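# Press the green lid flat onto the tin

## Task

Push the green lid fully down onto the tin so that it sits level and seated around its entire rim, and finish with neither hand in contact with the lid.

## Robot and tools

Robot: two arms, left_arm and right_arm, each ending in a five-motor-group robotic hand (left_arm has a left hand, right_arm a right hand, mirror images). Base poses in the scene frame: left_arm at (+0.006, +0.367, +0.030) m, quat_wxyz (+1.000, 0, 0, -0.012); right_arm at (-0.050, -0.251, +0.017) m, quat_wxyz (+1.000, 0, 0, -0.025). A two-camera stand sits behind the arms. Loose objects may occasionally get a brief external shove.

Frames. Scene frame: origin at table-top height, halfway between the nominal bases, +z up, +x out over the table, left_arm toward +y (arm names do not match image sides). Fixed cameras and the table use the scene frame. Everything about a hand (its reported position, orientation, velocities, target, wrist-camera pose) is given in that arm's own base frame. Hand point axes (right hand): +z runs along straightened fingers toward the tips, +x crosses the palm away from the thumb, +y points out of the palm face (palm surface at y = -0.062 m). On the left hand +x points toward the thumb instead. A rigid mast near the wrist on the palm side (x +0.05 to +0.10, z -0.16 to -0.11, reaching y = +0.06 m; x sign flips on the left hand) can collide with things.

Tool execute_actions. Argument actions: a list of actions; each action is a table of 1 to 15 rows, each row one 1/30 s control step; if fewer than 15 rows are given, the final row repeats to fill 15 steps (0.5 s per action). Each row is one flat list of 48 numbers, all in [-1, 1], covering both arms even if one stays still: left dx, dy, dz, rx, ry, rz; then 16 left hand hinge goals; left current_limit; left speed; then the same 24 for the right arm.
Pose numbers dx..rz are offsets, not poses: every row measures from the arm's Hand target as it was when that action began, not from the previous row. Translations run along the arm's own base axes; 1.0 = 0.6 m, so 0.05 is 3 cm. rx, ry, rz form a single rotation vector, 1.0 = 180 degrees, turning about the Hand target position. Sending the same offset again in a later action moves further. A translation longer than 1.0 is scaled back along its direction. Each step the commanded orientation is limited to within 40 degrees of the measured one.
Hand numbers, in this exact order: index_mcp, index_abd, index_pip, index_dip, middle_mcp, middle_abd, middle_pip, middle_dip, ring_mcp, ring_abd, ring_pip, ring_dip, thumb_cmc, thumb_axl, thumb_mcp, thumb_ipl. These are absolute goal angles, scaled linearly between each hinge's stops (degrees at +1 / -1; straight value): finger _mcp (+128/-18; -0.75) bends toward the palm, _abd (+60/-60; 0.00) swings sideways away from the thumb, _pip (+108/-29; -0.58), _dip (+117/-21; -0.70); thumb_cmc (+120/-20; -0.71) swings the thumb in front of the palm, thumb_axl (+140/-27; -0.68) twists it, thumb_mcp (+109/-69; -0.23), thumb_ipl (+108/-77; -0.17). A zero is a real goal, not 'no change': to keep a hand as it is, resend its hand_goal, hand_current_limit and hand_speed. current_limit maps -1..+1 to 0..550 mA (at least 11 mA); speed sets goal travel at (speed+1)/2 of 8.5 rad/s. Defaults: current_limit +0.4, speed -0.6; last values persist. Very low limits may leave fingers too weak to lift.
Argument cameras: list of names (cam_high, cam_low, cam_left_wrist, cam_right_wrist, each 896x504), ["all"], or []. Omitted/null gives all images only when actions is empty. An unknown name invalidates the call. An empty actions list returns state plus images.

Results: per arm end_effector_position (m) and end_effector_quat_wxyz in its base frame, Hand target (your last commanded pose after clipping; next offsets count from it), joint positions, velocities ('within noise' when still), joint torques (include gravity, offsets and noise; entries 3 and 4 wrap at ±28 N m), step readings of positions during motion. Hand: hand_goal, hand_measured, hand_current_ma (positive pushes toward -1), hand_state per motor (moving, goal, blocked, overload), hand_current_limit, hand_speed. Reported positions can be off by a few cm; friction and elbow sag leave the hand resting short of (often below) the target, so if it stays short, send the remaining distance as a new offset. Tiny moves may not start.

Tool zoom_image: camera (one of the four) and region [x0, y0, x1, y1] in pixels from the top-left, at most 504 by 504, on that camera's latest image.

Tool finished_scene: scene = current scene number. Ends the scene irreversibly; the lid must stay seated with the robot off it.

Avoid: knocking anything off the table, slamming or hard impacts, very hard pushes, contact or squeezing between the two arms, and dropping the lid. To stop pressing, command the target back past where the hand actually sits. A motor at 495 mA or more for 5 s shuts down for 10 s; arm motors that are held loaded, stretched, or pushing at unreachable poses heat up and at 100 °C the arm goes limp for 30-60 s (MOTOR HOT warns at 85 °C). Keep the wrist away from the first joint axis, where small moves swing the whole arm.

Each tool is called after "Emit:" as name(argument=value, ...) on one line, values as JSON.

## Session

Emit:
execute_actions(actions=[])

Emit:
zoom_image(camera="cam_low", region=[500, 160, 680, 320])

Scene clock: 0.00 s.
left_arm: end_effector_position=(+0.3654, -0.0570, +0.1273) hand_goal=(-0.754, +0.000, -0.576, -0.696, -0.754, +0.000, -0.576, -0.696, -0.754, +0.000, -0.576, -0.696, -0.714, -0.678, -0.226, -0.168) hand_measured=(-0.754, +0.000, -0.576, -0.696, -0.754, +0.000, -0.576, -0.696, -0.754, +0.000, -0.576, -0.696, -0.714, -0.678, -0.226, -0.168) hand_current_ma=(+0, +0, +0, +0, +0, +0, +0, +0, +0, +0, +0, +0, +0, +0, +0, +0) hand_state=(goal, goal, goal, goal, goal, goal, goal, goal, goal, goal, goal, goal, goal, goal, goal, goal) hand_current_limit=0.40 hand_speed=-0.60 end_effector_quat_wxyz=(+0.104, +0.417, +0.903, -0.005) | right_arm: end_effector_position=(+0.6784, -0.2179, +0.3339) hand_goal=(-0.754, +0.000, -0.576, -0.696, -0.754, +0.000, -0.576, -0.696, -0.754, +0.000, -0.576, -0.696, -0.714, -0.678, -0.226, -0.168) hand_measured=(-0.754, +0.000, -0.576, -0.696, -0.754, +0.000, -0.576, -0.696, -0.754, +0.000, -0.576, -0.696, -0.714, -0.678, -0.226, -0.168) hand_current_ma=(+0, +0, +0, +0, +0, +0, +0, +0, +0, +0, +0, +0, +0, +0, +0, +0) hand_state=(goal, goal, goal, goal, goal, goal, goal, goal, goal, goal, goal, goal, goal, goal, goal, goal) hand_current_limit=0.40 hand_speed=-0.60 end_effector_quat_wxyz=(+0.736, +0.626, +0.210, -0.152)
Joint positions: left_arm=[-0.377 1.163 0.794 -0.994 0.022 -1.085] | right_arm=[-0.094 2.104 1.448 1.202 1.321 -1.06]
Joint velocities: within noise
Joint torques (N m): no reading
Heat: left arm: hottest shoulder 31 °C; right arm: hottest elbow 32 °C.
Hand target: left_arm +0.3763, -0.0586, +0.1397; +0.121, +0.416, +0.901, -0.001 | right_arm +0.6789, -0.2139, +0.3585; +0.744, +0.625, +0.194, -0.134

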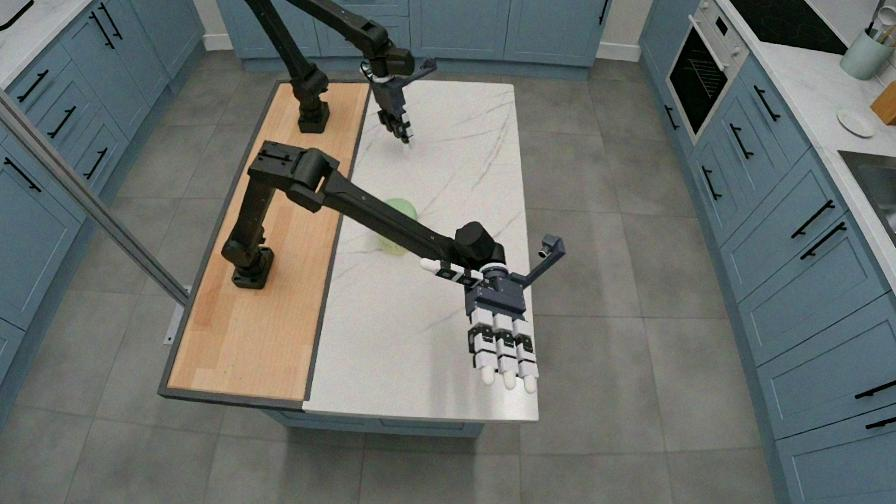

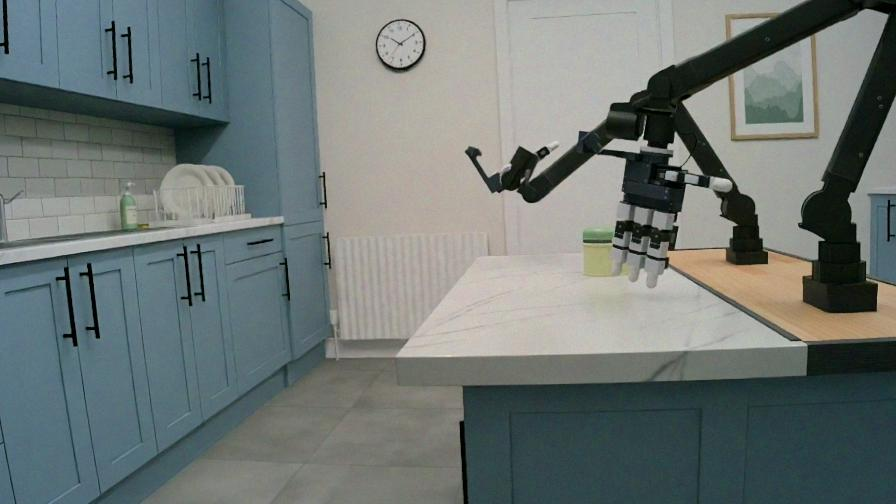

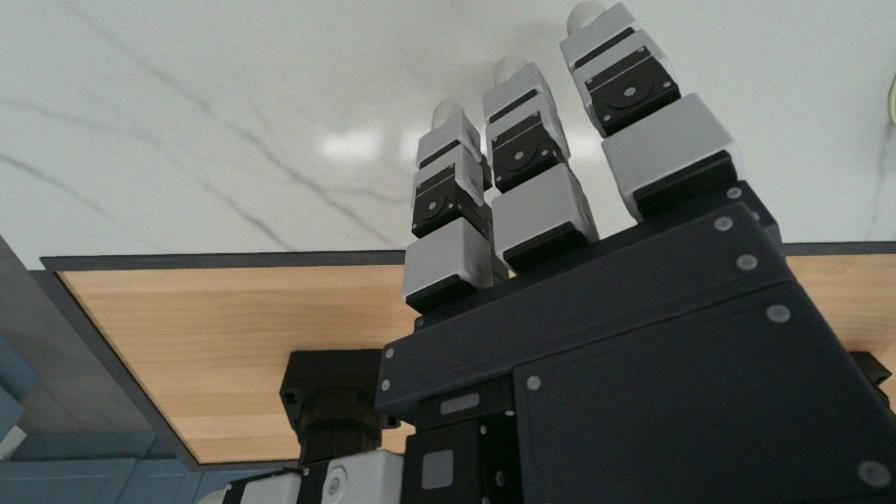

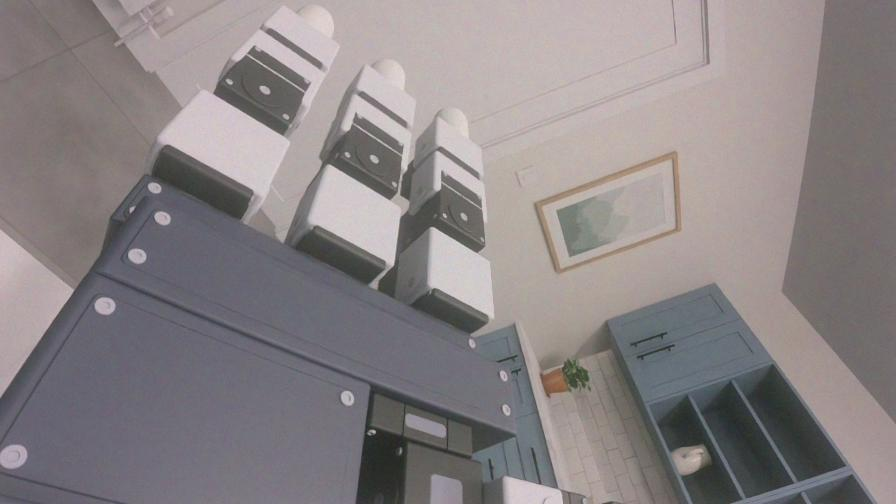

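Scaled by 2.800 from the camera's 896x504 image, which has a finer 1280x720 frame.

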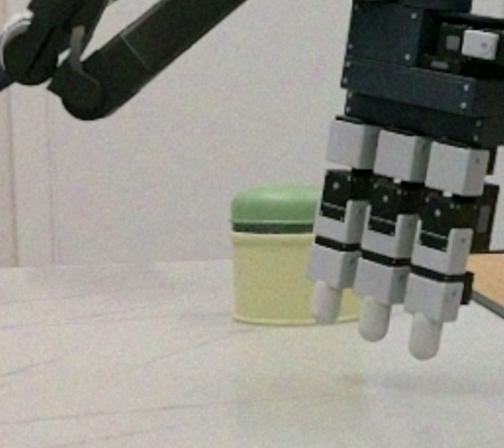

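Emit:
execute_actions(actions=[[[0,0,0.12,0,0,0,-0.754,0,-0.576,-0.696,-0.754,0,-0.576,-0.696,-0.754,0,-0.576,-0.696,-0.714,-0.678,-0.226,-0.168,0.4,-0.6,0,0,0.03,0.1085,0.0695,0.0656,1,0,-0.87,-0.7,1,0,-0.87,-0.7,1,0,-0.87,-0.7,-0.714,-0.678,-0.226,-0.168,0.4,-0.4]],[[0,0,0.17,0,0,0,-0.754,0,-0.576,-0.696,-0.754,0,-0.576,-0.696,-0.754,0,-0.576,-0.696,-0.714,-0.678,-0.226,-0.168,0.4,-0.6,0,0.03,0,0.1085,0.0695,0.0656,1,0,-0.87,-0.7,1,0,-0.87,-0.7,1,0,-0.87,-0.7,-0.714,-0.678,-0.226,-0.168,0.4,-0.4]],[[0,0,0.06,0,0,0,-0.754,0,-0.576,-0.696,-0.754,0,-0.576,-0.696,-0.754,0,-0.576,-0.696,-0.714,-0.678,-0.226,-0.168,0.4,-0.6,0,0.03,0,0.1085,0.0695,0.0656,1,0,-0.87,-0.7,1,0,-0.87,-0.7,1,0,-0.87,-0.7,-0.714,-0.678,-0.226,-0.168,0.4,-0.4]]], cameras=["cam_high","cam_low"])

Scene clock: 51.90 s.
left_arm: end_effector_position=(+0.3668, -0.0569, +0.3302) hand_goal=(-0.754, +0.000, -0.576, -0.696, -0.754, +0.000, -0.576, -0.696, -0.754, +0.000, -0.576, -0.696, -0.714, -0.678, -0.226, -0.168) hand_measured=(-0.754, +0.000, -0.576, -0.696, -0.754, +0.000, -0.576, -0.696, -0.754, +0.000, -0.576, -0.696, -0.714, -0.678, -0.222, -0.168) hand_current_ma=(+0, +0, +0, +0, +0, +0, +0, +0, +0, +0, +0, +0, +0, +0, +3, +0) hand_state=(goal, goal, goal, goal, goal, goal, goal, goal, goal, goal, goal, goal, goal, goal, goal, goal) hand_current_limit=0.40 hand_speed=-0.60 end_effector_quat_wxyz=(+0.103, +0.417, +0.903, -0.004) | right_arm: end_effector_position=(+0.6704, -0.1770, +0.3311) hand_goal=(+1.000, +0.000, -0.870, -0.700, +1.000, +0.000, -0.870, -0.700, +1.000, +0.000, -0.870, -0.700, -0.714, -0.678, -0.226, -0.168) hand_measured=(+0.996, +0.000, -0.870, -0.698, +0.996, +0.000, -0.870, -0.698, +0.996, +0.000, -0.870, -0.698, -0.720, -0.678, -0.224, -0.168) hand_current_ma=(-4, +0, +0, +1, -4, +0, +0, +1, -4, +0, +0, +1, -6, +0, +1, +0) hand_state=(goal, goal, goal, goal, goal, goal, goal, goal, goal, goal, goal, goal, goal, goal, goal, goal) hand_current_limit=0.40 hand_speed=-0.40 end_effector_quat_wxyz=(+0.242, +0.735, +0.633, -0.011)
Joint positions: left_arm=[-0.377 1.115 1.298 -1.548 0.019 -1.085] | right_arm=[-0.154 1.714 1.77 -1.255 0.326 -0.067]
Joint torques (N m): left_arm=[-1.96 -4.72 12.04 0.16 -0.01 0] | right_arm=[0.62 -15.85 15.34 1.1 0.2 0.24]
Heat: left arm: hottest elbow 35 °C; right arm: hottest elbow 36 °C.
Hand target: left_arm +0.3763, -0.0586, +0.3497; +0.121, +0.416, +0.901, -0.001 | right_arm +0.6789, -0.1779, +0.3765; +0.262, +0.742, +0.618, +0.011
Off the commanded pose: left_arm 0.022 m, 2 deg | right_arm 0.046 m, 4 deg.
Step readings (end_effector_position of left_arm | right_arm):
0: (+0.3654, -0.0570, +0.1273) | (+0.6784, -0.2179, +0.3339)
1: (+0.3654, -0.0570, +0.1273) | (+0.6789, -0.2179, +0.3335)
2: (+0.3634, -0.0562, +0.1276) | (+0.6809, -0.2185, +0.3317)
4: (+0.3586, -0.0543, +0.1337) | (+0.6864, -0.2197, +0.3262)
8: (+0.3603, -0.0550, +0.1652) | (+0.6855, -0.2198, +0.3311)
15: (+0.3655, -0.0570, +0.1925) | (+0.6846, -0.2149, +0.3677)
16: (+0.3649, -0.0568, +0.1929) | (+0.6847, -0.2146, +0.3690)
17: (+0.3624, -0.0558, +0.1954) | (+0.6860, -0.2139, +0.3691)
19: (+0.3578, -0.0534, +0.2093) | (+0.6897, -0.2078, +0.3599)
23: (+0.3664, -0.0568, +0.2624) | (+0.6869, -0.1957, +0.3419)
30: (+0.3679, -0.0574, +0.2985) | (+0.6716, -0.1808, +0.3200)
31: (+0.3669, -0.0570, +0.2982) | (+0.6718, -0.1801, +0.3195)
32: (+0.3655, -0.0564, +0.2983) | (+0.6746, -0.1764, +0.3146)
34: (+0.3638, -0.0558, +0.3020) | (+0.6761, -0.1651, +0.3029)
38: (+0.3668, -0.0570, +0.3217) | (+0.6680, -0.1546, +0.3053)
45: (+0.3666, -0.0569, +0.3320) | (+0.6641, -0.1707, +0.3577)
Images, in order (width x height): cam_high 896x504, cam_low 896x504.

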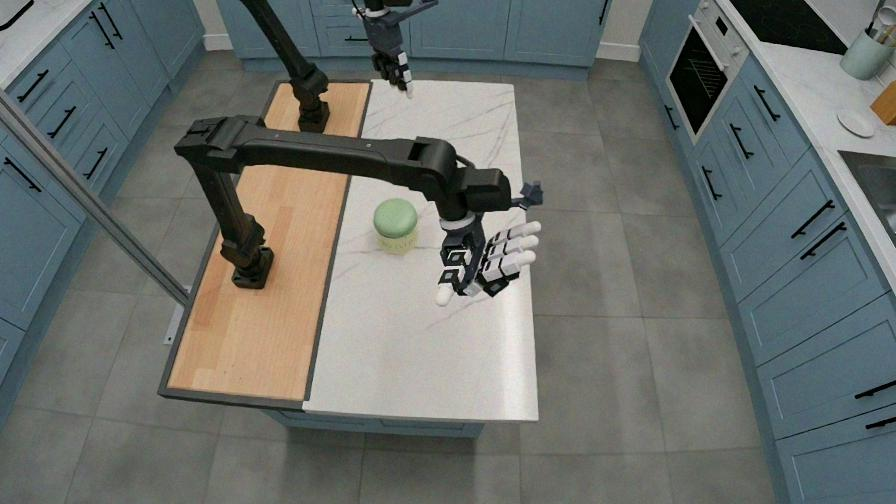

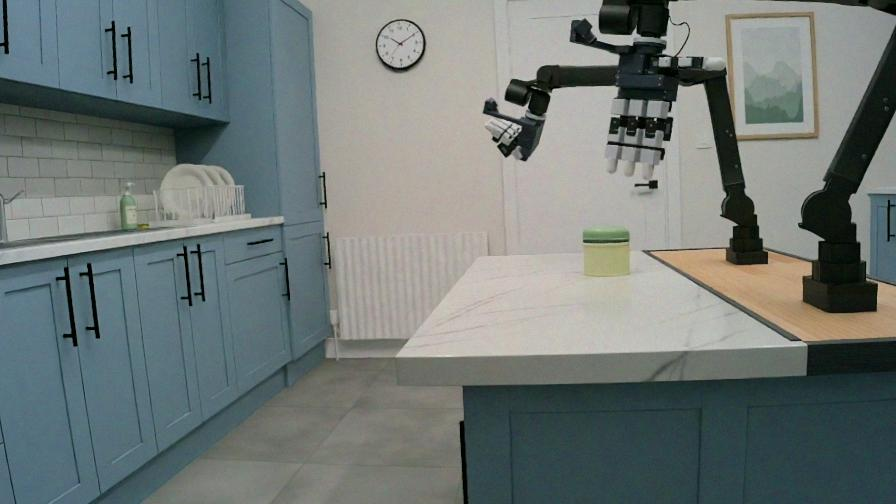

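Emit:
execute_actions(actions=[[[0,0,0,0,0,0,-0.754,0,-0.576,-0.696,-0.754,0,-0.576,-0.696,-0.754,0,-0.576,-0.696,-0.714,-0.678,-0.226,-0.168,0.4,-0.6,-0.117,0.165,0,0.1085,0.0695,0.0656,1,0,-0.87,-0.7,1,0,-0.87,-0.7,1,0,-0.87,-0.7,-0.714,-0.678,-0.226,-0.168,0.4,-0.4]],[[0,0,0,0,0,0,-0.754,0,-0.576,-0.696,-0.754,0,-0.576,-0.696,-0.754,0,-0.576,-0.696,-0.714,-0.678,-0.226,-0.168,0.4,-0.6,-0.117,0.165,-0.08,0,0,0,1,0,-0.87,-0.7,1,0,-0.87,-0.7,1,0,-0.87,-0.7,-0.714,-0.678,-0.226,-0.168,0.4,-0.4]],[[0,0,0,0,0,0,-0.754,0,-0.576,-0.696,-0.754,0,-0.576,-0.696,-0.754,0,-0.576,-0.696,-0.714,-0.678,-0.226,-0.168,0.4,-0.6,-0.117,0.163,-0.12,0,0,0,1,0,-0.87,-0.7,1,0,-0.87,-0.7,1,0,-0.87,-0.7,-0.714,-0.678,-0.226,-0.168,0.4,-0.4]],[[0,0,0,0,0,0,-0.754,0,-0.576,-0.696,-0.754,0,-0.576,-0.696,-0.754,0,-0.576,-0.696,-0.714,-0.678,-0.226,-0.168,0.4,-0.6,0,0,-0.13,0,0,0,1,0,-0.87,-0.7,1,0,-0.87,-0.7,1,0,-0.87,-0.7,-0.714,-0.678,-0.226,-0.168,0.4,-0.4]]], cameras=["cam_high","cam_low"])

Emit:
zoom_image(camera="cam_low", region=[570, 180, 650, 280])

Emit:
zoom_image(camera="cam_high", region=[340, 150, 440, 260])

Scene clock: 85.03 s.
left_arm: end_effector_position=(+0.3668, -0.0569, +0.3302) hand_goal=(-0.754, +0.000, -0.576, -0.696, -0.754, +0.000, -0.576, -0.696, -0.754, +0.000, -0.576, -0.696, -0.714, -0.678, -0.226, -0.168) hand_measured=(-0.754, +0.000, -0.576, -0.696, -0.754, +0.000, -0.576, -0.696, -0.754, +0.000, -0.576, -0.696, -0.714, -0.678, -0.222, -0.168) hand_current_ma=(+0, +0, +0, +0, +0, +0, +0, +0, +0, +0, +0, +0, +0, +0, +3, +0) hand_state=(goal, goal, goal, goal, goal, goal, goal, goal, goal, goal, goal, goal, goal, goal, goal, goal) hand_current_limit=0.40 hand_speed=-0.60 end_effector_quat_wxyz=(+0.103, +0.417, +0.903, -0.004) | right_arm: end_effector_position=(+0.4598, +0.1166, +0.1647) hand_goal=(+1.000, +0.000, -0.870, -0.700, +1.000, +0.000, -0.870, -0.700, +1.000, +0.000, -0.870, -0.700, -0.714, -0.678, -0.226, -0.168) hand_measured=(+0.992, +0.000, -0.870, -0.698, +0.992, +0.000, -0.870, -0.698, +0.992, +0.000, -0.870, -0.698, -0.716, -0.678, -0.224, -0.168) hand_current_ma=(-8, +0, +0, +1, -7, +0, +0, +1, -8, +0, +0, +1, -1, +0, +3, +0) hand_state=(goal, goal, goal, goal, goal, goal, goal, goal, goal, goal, goal, goal, goal, goal, goal, goal) hand_current_limit=0.40 hand_speed=-0.40 end_effector_quat_wxyz=(+0.049, +0.701, +0.710, +0.041)
Joint positions: left_arm=[-0.377 1.115 1.298 -1.548 0.019 -1.085] | right_arm=[0.378 1.355 1.048 -1.148 0.056 0.362]
Joint torques (N m): left_arm=[-2.08 -4.72 12.08 0.13 -0.01 0.01] | right_arm=[0.44 -9.52 9.95 1.63 0.46 0.17]
Heat: left arm: hottest elbow 40 °C; right arm: hottest elbow 45 °C.
Hand target: left_arm +0.3763, -0.0586, +0.3497; +0.121, +0.416, +0.901, -0.001 | right_arm +0.4683, +0.1179, +0.1785; +0.062, +0.705, +0.704, +0.061
Off the commanded pose: left_arm 0.022 m, 2 deg | right_arm 0.016 m, 3 deg.
Step readings (end_effector_position of left_arm | right_arm):
0: (+0.3668, -0.0569, +0.3302) | (+0.6704, -0.1770, +0.3311)
1: (+0.3668, -0.0569, +0.3302) | (+0.6701, -0.1762, +0.3303)
2: (+0.3668, -0.0569, +0.3302) | (+0.6679, -0.1704, +0.3263)
4: (+0.3668, -0.0569, +0.3302) | (+0.6532, -0.1455, +0.3125)
8: (+0.3668, -0.0569, +0.3302) | (+0.6195, -0.1029, +0.3121)
15: (+0.3668, -0.0569, +0.3302) | (+0.6026, -0.0737, +0.3447)
16: (+0.3668, -0.0569, +0.3302) | (+0.6020, -0.0746, +0.3451)
17: (+0.3668, -0.0569, +0.3302) | (+0.6004, -0.0747, +0.3449)
19: (+0.3668, -0.0569, +0.3302) | (+0.5875, -0.0677, +0.3348)
23: (+0.3668, -0.0569, +0.3302) | (+0.5497, -0.0155, +0.3091)
30: (+0.3668, -0.0569, +0.3302) | (+0.5353, +0.0386, +0.3156)
31: (+0.3668, -0.0569, +0.3302) | (+0.5352, +0.0366, +0.3163)
32: (+0.3668, -0.0569, +0.3302) | (+0.5349, +0.0339, +0.3148)
34: (+0.3668, -0.0569, +0.3302) | (+0.5210, +0.0375, +0.2991)
38: (+0.3668, -0.0569, +0.3302) | (+0.4751, +0.0872, +0.2526)
45: (+0.3668, -0.0569, +0.3302) | (+0.4610, +0.1316, +0.2349)
46: (+0.3668, -0.0569, +0.3302) | (+0.4620, +0.1297, +0.2370)
47: (+0.3668, -0.0569, +0.3302) | (+0.4638, +0.1283, +0.2368)
49: (+0.3668, -0.0569, +0.3302) | (+0.4652, +0.1262, +0.2277)
53: (+0.3668, -0.0569, +0.3302) | (+0.4565, +0.1169, +0.1875)
60: (+0.3668, -0.0569, +0.3302) | (+0.4580, +0.1162, +0.1632)
Images, in order (width x height): cam_high 896x504, cam_low 896x504.

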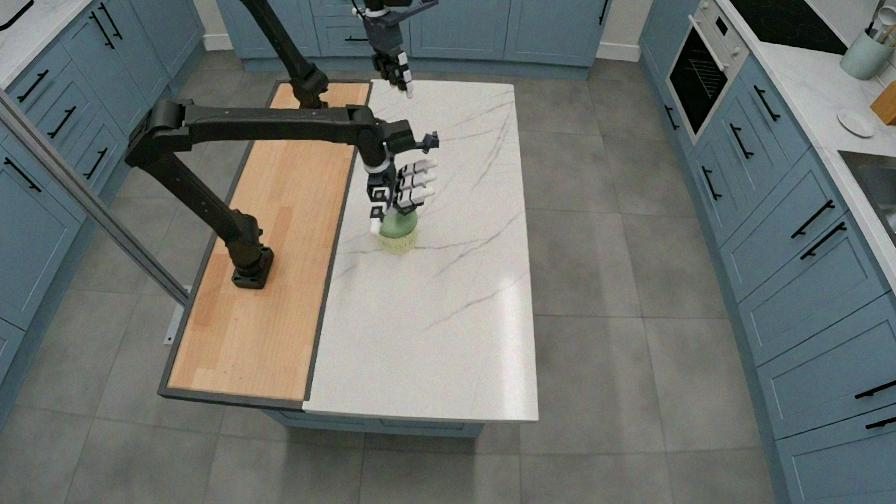

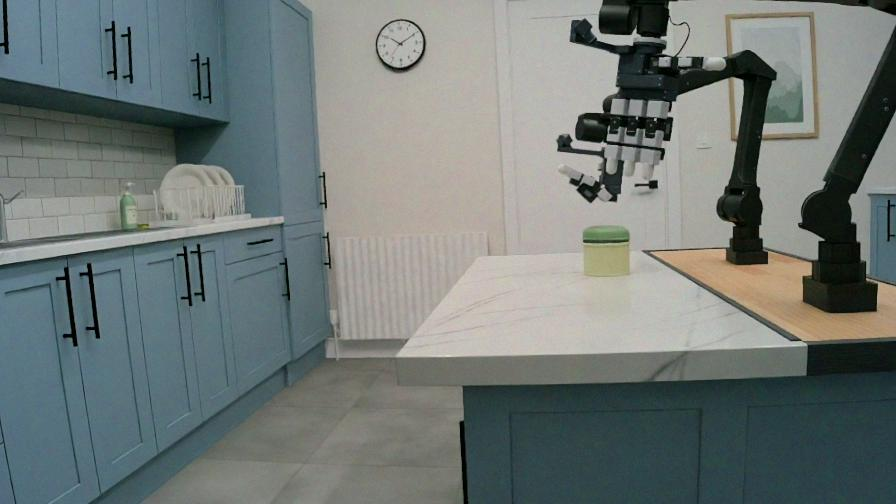

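Scaled by 5.040 from the camera's 896x504 image, which has a finer 1280x720 frame.

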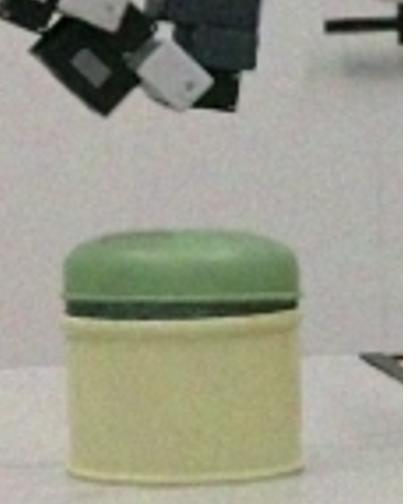

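Scaled by 4.582 from the camera's 896x504 image, which has a finer 1280x720 frame.

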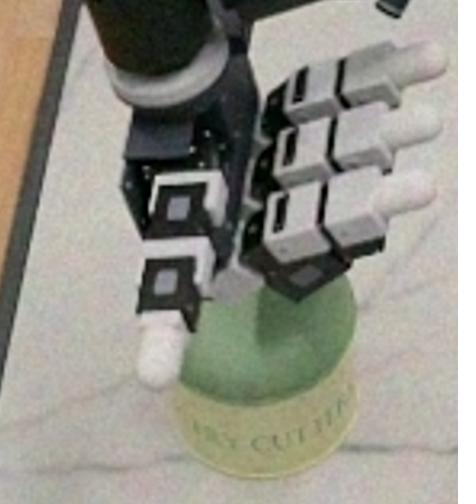

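Emit:
execute_actions(actions=[[[0,0,0,0,0,0,-0.754,0,-0.576,-0.696,-0.754,0,-0.576,-0.696,-0.754,0,-0.576,-0.696,-0.714,-0.678,-0.226,-0.168,0.4,-0.6,0.02,0,-0.067,0,0,0,1,0,-0.87,-0.7,1,0,-0.87,-0.7,1,0,-0.87,-0.7,-0.714,-0.678,-0.226,-0.168,0.4,-0.4]],[[0,0,0,0,0,0,-0.754,0,-0.576,-0.696,-0.754,0,-0.576,-0.696,-0.754,0,-0.576,-0.696,-0.714,-0.678,-0.226,-0.168,0.4,-0.6,0,0,-0.06,0,0,0,1,0,-0.87,-0.7,1,0,-0.87,-0.7,1,0,-0.87,-0.7,-0.714,-0.678,-0.226,-0.168,0.4,-0.4]],[[0,0,0,0,0,0,-0.754,0,-0.576,-0.696,-0.754,0,-0.576,-0.696,-0.754,0,-0.576,-0.696,-0.714,-0.678,-0.226,-0.168,0.4,-0.6,0,0,-0.06,0,0.01,0,1,0,-0.87,-0.7,1,0,-0.87,-0.7,1,0,-0.87,-0.7,-0.714,-0.678,-0.226,-0.168,0.4,-0.4]],[[0,0,0,0,0,0,-0.754,0,-0.576,-0.696,-0.754,0,-0.576,-0.696,-0.754,0,-0.576,-0.696,-0.714,-0.678,-0.226,-0.168,0.4,-0.6,0,0,-0.06,0,0.015,0,1,0,-0.87,-0.7,1,0,-0.87,-0.7,1,0,-0.87,-0.7,-0.714,-0.678,-0.226,-0.168,0.4,-0.4]]], cameras=["cam_low"])

Emit:
zoom_image(camera="cam_low", region=[578, 210, 634, 256])

Scene clock: 113.67 s.
left_arm: end_effector_position=(+0.3668, -0.0569, +0.3302) hand_goal=(-0.754, +0.000, -0.576, -0.696, -0.754, +0.000, -0.576, -0.696, -0.754, +0.000, -0.576, -0.696, -0.714, -0.678, -0.226, -0.168) hand_measured=(-0.754, +0.000, -0.576, -0.696, -0.754, +0.000, -0.576, -0.696, -0.754, +0.000, -0.576, -0.696, -0.714, -0.678, -0.222, -0.168) hand_current_ma=(+0, +0, +0, +0, +0, +0, +0, +0, +0, +0, +0, +0, +0, +0, +3, +0) hand_state=(goal, goal, goal, goal, goal, goal, goal, goal, goal, goal, goal, goal, goal, goal, goal, goal) hand_current_limit=0.40 hand_speed=-0.60 end_effector_quat_wxyz=(+0.103, +0.417, +0.903, -0.004) | right_arm: end_effector_position=(+0.4874, +0.1272, +0.1047) hand_goal=(+1.000, +0.000, -0.870, -0.700, +1.000, +0.000, -0.870, -0.700, +1.000, +0.000, -0.870, -0.700, -0.714, -0.678, -0.226, -0.168) hand_measured=(+0.992, +0.000, -0.870, -0.698, +0.992, +0.000, -0.870, -0.698, +0.992, +0.000, -0.870, -0.698, -0.716, -0.678, -0.224, -0.168) hand_current_ma=(-8, +0, +0, +1, -7, +0, +0, +1, -8, +0, +0, +1, -1, +0, +3, +0) hand_state=(goal, goal, goal, goal, goal, goal, goal, goal, goal, goal, goal, goal, goal, goal, goal, goal) hand_current_limit=0.40 hand_speed=-0.40 end_effector_quat_wxyz=(+0.063, +0.701, +0.705, +0.084)
Joint positions: left_arm=[-0.377 1.115 1.298 -1.548 0.019 -1.085] | right_arm=[0.375 1.457 0.953 -0.862 0.048 0.365]
Joint torques (N m): left_arm=[-1.96 -4.78 12.04 0.1 -0.02 0.01] | right_arm=[0.03 -0.97 4.56 2.39 -0.17 0.03]
Heat: left arm: hottest elbow 42 °C; right arm: hottest elbow 43 °C.
Hand target: left_arm +0.3763, -0.0586, +0.3497; +0.121, +0.416, +0.901, -0.001 | right_arm +0.4803, +0.1179, +0.0303; +0.034, +0.707, +0.706, +0.034
Off the commanded pose: left_arm 0.022 m, 2 deg | right_arm 0.075 m, 7 deg.
Step readings (end_effector_position of left_arm | right_arm):
0: (+0.3668, -0.0569, +0.3302) | (+0.4598, +0.1166, +0.1647)
1: (+0.3668, -0.0569, +0.3302) | (+0.4601, +0.1168, +0.1649)
2: (+0.3668, -0.0569, +0.3302) | (+0.4610, +0.1169, +0.1644)
4: (+0.3668, -0.0569, +0.3302) | (+0.4659, +0.1187, +0.1622)
8: (+0.3668, -0.0569, +0.3302) | (+0.4701, +0.1204, +0.1453)
15: (+0.3668, -0.0569, +0.3302) | (+0.4693, +0.1201, +0.1268)
16: (+0.3668, -0.0569, +0.3302) | (+0.4697, +0.1202, +0.1270)
17: (+0.3668, -0.0569, +0.3302) | (+0.4715, +0.1209, +0.1274)
19: (+0.3668, -0.0569, +0.3302) | (+0.4740, +0.1219, +0.1245)
23: (+0.3668, -0.0569, +0.3302) | (+0.4719, +0.1211, +0.1079)
30: (+0.3668, -0.0569, +0.3302) | (+0.4728, +0.1232, +0.1033)
31: (+0.3668, -0.0569, +0.3302) | (+0.4728, +0.1232, +0.1033)
32: (+0.3668, -0.0569, +0.3302) | (+0.4742, +0.1237, +0.1039)
34: (+0.3668, -0.0569, +0.3302) | (+0.4756, +0.1243, +0.1032)
38: (+0.3668, -0.0569, +0.3302) | (+0.4806, +0.1253, +0.1041)
45: (+0.3668, -0.0569, +0.3302) | (+0.4826, +0.1260, +0.1052)
46: (+0.3668, -0.0569, +0.3302) | (+0.4829, +0.1262, +0.1046)
47: (+0.3668, -0.0569, +0.3302) | (+0.4831, +0.1265, +0.1047)
49: (+0.3668, -0.0569, +0.3302) | (+0.4844, +0.1265, +0.1039)
53: (+0.3668, -0.0569, +0.3302) | (+0.4868, +0.1269, +0.1043)
60: (+0.3668, -0.0569, +0.3302) | (+0.4874, +0.1272, +0.1047)
Images, in order (width x height): cam_low 896x504.

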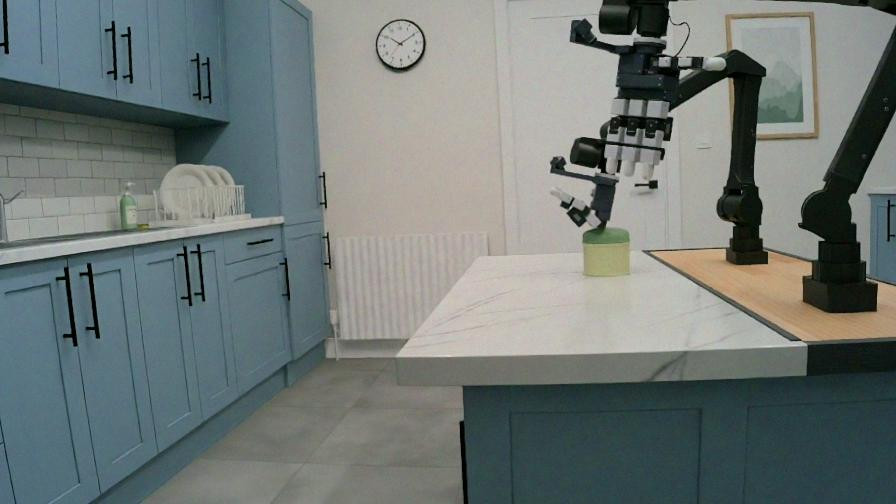

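Scaled by 9.000 from the camera's 896x504 image, which has a finer 1280x720 frame.

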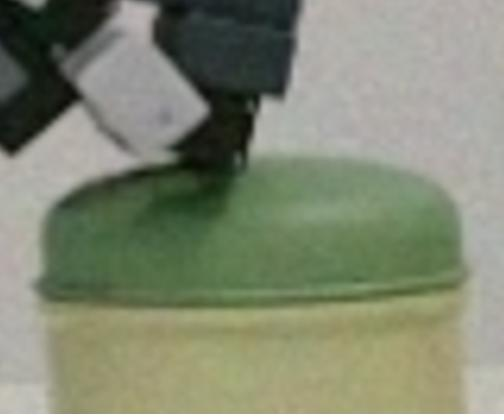

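Emit:
zoom_image(camera="cam_low", region=[580, 232, 610, 250])

Emit:
zoom_image(camera="cam_low", region=[602, 232, 632, 250])

Scaled by 16.800 from the camera's 896x504 image, which has a finer 1280x720 frame.

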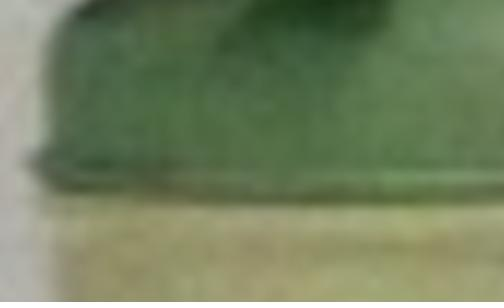

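Scaled by 16.800 from the camera's 896x504 image, which has a finer 1280x720 frame.

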